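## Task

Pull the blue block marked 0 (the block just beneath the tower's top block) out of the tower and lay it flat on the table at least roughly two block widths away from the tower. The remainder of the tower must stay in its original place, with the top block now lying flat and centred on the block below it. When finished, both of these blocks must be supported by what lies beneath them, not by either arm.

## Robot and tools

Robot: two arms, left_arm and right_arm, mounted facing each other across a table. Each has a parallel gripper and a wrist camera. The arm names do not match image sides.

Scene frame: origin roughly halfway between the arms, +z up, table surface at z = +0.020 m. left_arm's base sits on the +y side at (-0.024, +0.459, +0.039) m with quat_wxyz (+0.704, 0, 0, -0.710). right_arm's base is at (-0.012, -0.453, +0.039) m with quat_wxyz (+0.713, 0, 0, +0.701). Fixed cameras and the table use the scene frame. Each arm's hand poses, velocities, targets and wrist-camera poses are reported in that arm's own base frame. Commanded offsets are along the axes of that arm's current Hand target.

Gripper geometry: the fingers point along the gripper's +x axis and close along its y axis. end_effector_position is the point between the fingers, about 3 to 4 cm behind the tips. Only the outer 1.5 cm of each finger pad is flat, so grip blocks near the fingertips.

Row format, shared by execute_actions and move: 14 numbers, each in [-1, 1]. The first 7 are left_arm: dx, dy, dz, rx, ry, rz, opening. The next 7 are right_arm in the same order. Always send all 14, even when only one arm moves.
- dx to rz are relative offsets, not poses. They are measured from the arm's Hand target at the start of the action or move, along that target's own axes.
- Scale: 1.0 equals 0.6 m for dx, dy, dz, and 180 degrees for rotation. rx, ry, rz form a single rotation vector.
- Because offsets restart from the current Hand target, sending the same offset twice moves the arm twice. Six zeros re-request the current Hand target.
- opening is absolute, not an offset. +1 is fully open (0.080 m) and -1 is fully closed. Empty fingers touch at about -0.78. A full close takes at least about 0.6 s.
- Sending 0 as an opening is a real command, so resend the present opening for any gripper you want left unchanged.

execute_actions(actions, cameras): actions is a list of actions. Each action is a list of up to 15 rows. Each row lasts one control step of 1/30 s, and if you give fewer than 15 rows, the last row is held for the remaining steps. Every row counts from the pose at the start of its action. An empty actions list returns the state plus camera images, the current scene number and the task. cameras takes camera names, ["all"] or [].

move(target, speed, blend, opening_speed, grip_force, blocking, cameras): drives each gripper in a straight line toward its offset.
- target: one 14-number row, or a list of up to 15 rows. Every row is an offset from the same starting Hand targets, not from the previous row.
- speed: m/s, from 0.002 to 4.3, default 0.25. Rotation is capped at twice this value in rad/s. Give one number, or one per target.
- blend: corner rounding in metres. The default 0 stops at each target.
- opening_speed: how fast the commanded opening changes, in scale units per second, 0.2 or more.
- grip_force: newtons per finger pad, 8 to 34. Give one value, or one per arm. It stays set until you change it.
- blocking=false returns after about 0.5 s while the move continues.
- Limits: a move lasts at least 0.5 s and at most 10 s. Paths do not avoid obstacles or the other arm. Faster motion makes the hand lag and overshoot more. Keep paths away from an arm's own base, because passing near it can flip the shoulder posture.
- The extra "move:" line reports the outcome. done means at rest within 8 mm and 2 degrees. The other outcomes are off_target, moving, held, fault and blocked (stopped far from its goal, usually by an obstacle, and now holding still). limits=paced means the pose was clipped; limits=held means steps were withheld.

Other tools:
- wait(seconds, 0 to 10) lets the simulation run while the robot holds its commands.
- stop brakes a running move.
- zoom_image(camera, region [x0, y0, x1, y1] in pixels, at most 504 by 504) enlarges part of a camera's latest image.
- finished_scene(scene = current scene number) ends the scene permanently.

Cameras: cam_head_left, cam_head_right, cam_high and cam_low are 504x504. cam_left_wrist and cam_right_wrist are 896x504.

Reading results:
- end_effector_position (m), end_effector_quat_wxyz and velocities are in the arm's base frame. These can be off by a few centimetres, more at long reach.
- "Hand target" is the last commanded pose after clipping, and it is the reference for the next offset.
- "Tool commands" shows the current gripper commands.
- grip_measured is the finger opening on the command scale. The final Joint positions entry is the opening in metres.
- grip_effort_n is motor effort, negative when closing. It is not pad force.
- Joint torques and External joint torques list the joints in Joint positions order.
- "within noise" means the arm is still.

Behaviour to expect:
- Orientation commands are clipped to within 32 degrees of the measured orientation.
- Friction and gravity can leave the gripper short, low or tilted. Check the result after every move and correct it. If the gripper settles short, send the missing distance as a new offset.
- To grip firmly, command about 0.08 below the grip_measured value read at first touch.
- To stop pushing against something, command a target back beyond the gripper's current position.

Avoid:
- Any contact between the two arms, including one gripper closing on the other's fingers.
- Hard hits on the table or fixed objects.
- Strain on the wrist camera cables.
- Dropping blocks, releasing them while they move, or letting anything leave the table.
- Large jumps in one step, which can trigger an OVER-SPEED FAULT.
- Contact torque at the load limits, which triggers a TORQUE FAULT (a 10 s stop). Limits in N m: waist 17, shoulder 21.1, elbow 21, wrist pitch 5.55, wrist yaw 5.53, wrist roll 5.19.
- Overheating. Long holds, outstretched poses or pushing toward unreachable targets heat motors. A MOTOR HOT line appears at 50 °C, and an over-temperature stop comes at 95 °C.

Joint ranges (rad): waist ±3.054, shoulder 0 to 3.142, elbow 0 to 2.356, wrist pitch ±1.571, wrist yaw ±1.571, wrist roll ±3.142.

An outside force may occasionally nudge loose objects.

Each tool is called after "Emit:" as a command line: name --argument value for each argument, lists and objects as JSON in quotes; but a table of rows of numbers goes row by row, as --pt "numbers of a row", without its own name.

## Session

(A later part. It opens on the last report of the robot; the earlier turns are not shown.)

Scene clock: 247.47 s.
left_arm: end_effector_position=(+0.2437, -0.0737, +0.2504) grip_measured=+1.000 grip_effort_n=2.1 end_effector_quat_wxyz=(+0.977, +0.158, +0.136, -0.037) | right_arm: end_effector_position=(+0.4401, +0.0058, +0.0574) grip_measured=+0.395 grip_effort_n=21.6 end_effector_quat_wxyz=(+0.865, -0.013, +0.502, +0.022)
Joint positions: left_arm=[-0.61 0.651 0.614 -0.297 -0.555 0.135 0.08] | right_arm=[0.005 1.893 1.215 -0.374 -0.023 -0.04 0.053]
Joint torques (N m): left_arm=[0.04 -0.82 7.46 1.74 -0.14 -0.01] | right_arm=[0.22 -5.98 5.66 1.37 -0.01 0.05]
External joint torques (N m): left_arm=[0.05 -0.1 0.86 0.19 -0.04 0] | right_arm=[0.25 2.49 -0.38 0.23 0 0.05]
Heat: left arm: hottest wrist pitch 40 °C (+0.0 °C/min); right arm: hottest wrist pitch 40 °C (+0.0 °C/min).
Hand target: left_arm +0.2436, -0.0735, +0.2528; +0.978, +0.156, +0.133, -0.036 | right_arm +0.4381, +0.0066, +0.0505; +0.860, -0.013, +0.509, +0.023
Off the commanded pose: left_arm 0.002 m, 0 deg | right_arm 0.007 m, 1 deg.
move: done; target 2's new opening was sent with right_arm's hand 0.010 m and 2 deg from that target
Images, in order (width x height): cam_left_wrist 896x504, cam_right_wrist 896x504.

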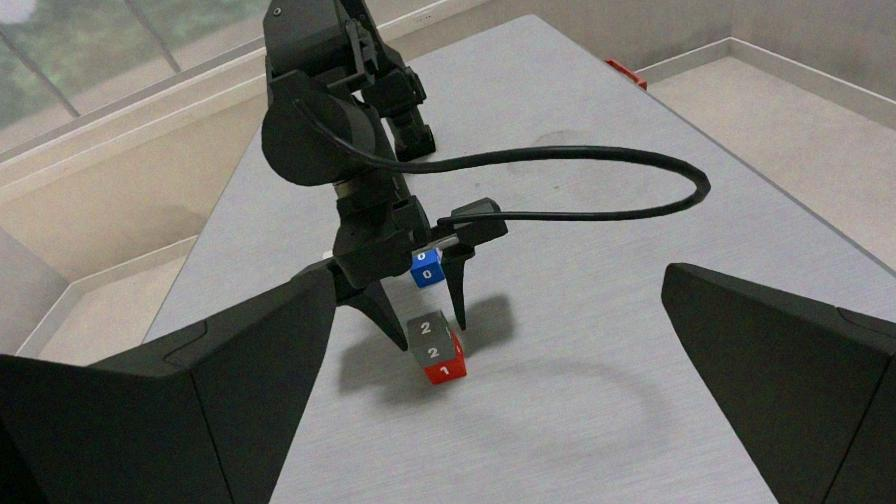

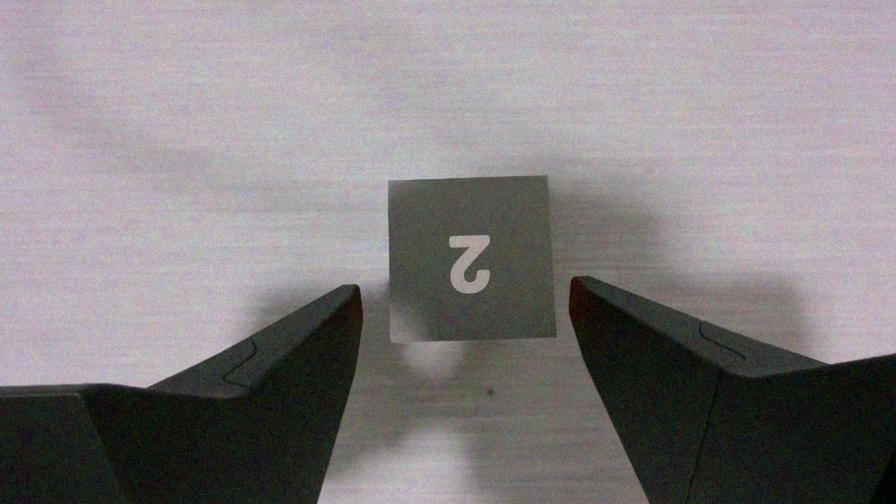

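Emit:
move --target '[0,0,0,0,0,0,1,-0.2,0,0,0,0,0,0.6]' --speed 0.15 --cameras '["cam_left_wrist","cam_right_wrist","cam_head_left"]'

Emit:
zoom_image --camera "cam_left_wrist" --region '[375, 230, 485, 395]'

Emit:
zoom_image --camera "cam_right_wrist" --region '[380, 50, 560, 230]'

Scene clock: 255.80 s.
left_arm: end_effector_position=(+0.2437, -0.0737, +0.2504) grip_measured=+1.000 grip_effort_n=2.6 end_effector_quat_wxyz=(+0.977, +0.158, +0.136, -0.037) | right_arm: end_effector_position=(+0.3784, +0.0043, +0.1485) grip_measured=+0.596 grip_effort_n=21.6 end_effector_quat_wxyz=(+0.856, -0.014, +0.517, +0.023)
Joint positions: left_arm=[-0.61 0.651 0.614 -0.297 -0.555 0.135 0.08] | right_arm=[0.002 1.594 1.252 -0.746 -0.023 -0.045 0.062]
Joint torques (N m): left_arm=[-0.02 -0.84 7.41 1.74 -0.12 0] | right_arm=[-0.39 -6.34 8.52 1.13 -0.15 -0.05]
External joint torques (N m): left_arm=[-0.02 -0.11 0.79 0.18 -0.01 0.02] | right_arm=[-0.44 0.3 2.03 0.03 -0.13 -0.05]
Heat: left arm: hottest wrist pitch 40 °C (+0.0 °C/min); right arm: hottest wrist pitch 41 °C (+2.0 °C/min).
Hand target: left_arm +0.2436, -0.0735, +0.2528; +0.978, +0.156, +0.133, -0.036 | right_arm +0.3804, +0.0034, +0.1556; +0.860, -0.013, +0.509, +0.023
Off the commanded pose: left_arm 0.002 m, 0 deg | right_arm 0.007 m, 1 deg.
move: done
Images, in order (width x height): cam_head_left 504x504, cam_left_wrist 896x504, cam_right_wrist 896x504.

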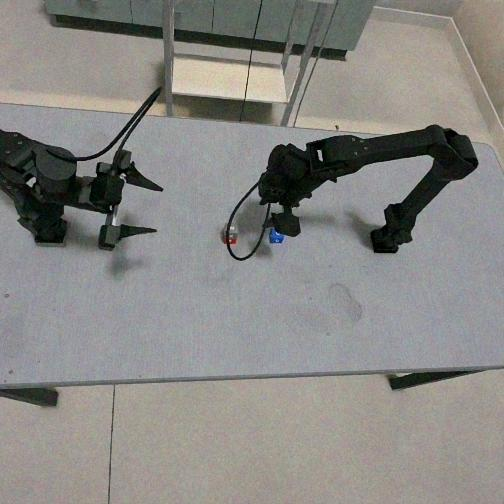

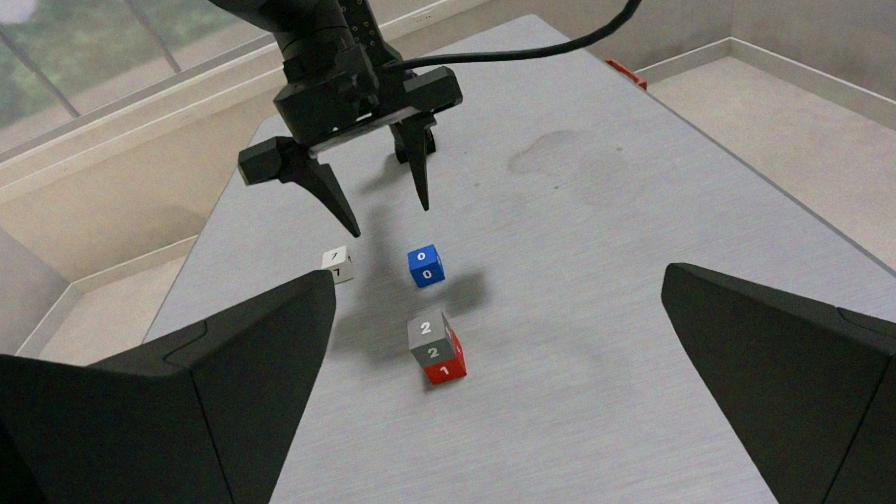

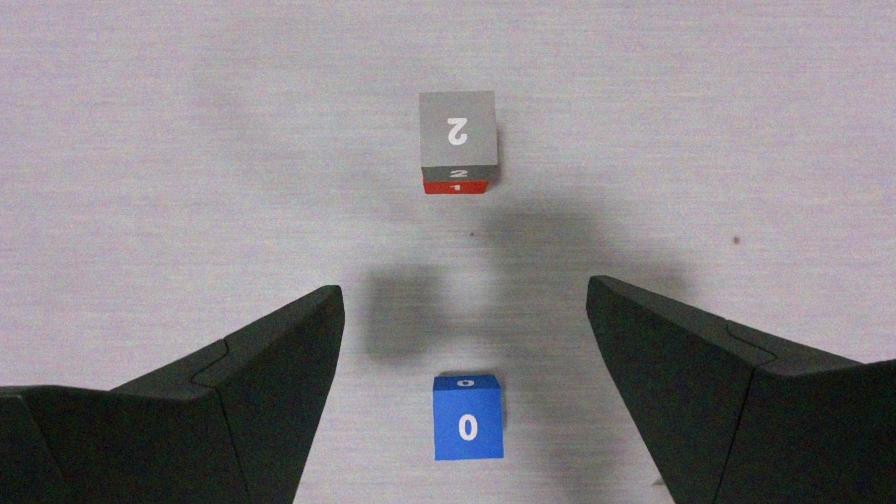

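Scaled by 3.055.

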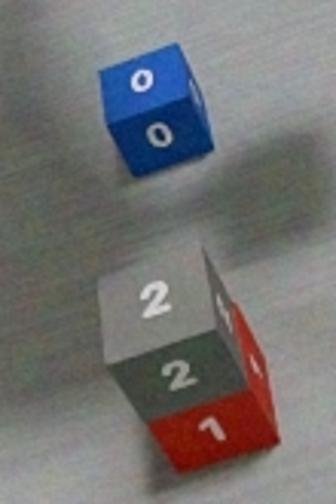

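Scaled by 2.800.

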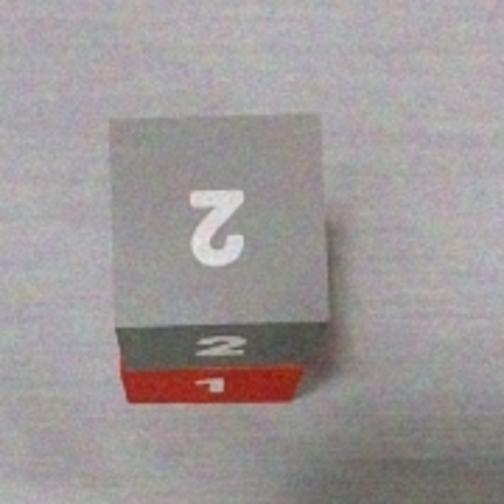

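Emit:
finished_scene --scene 1

The scene is finished: the task was done.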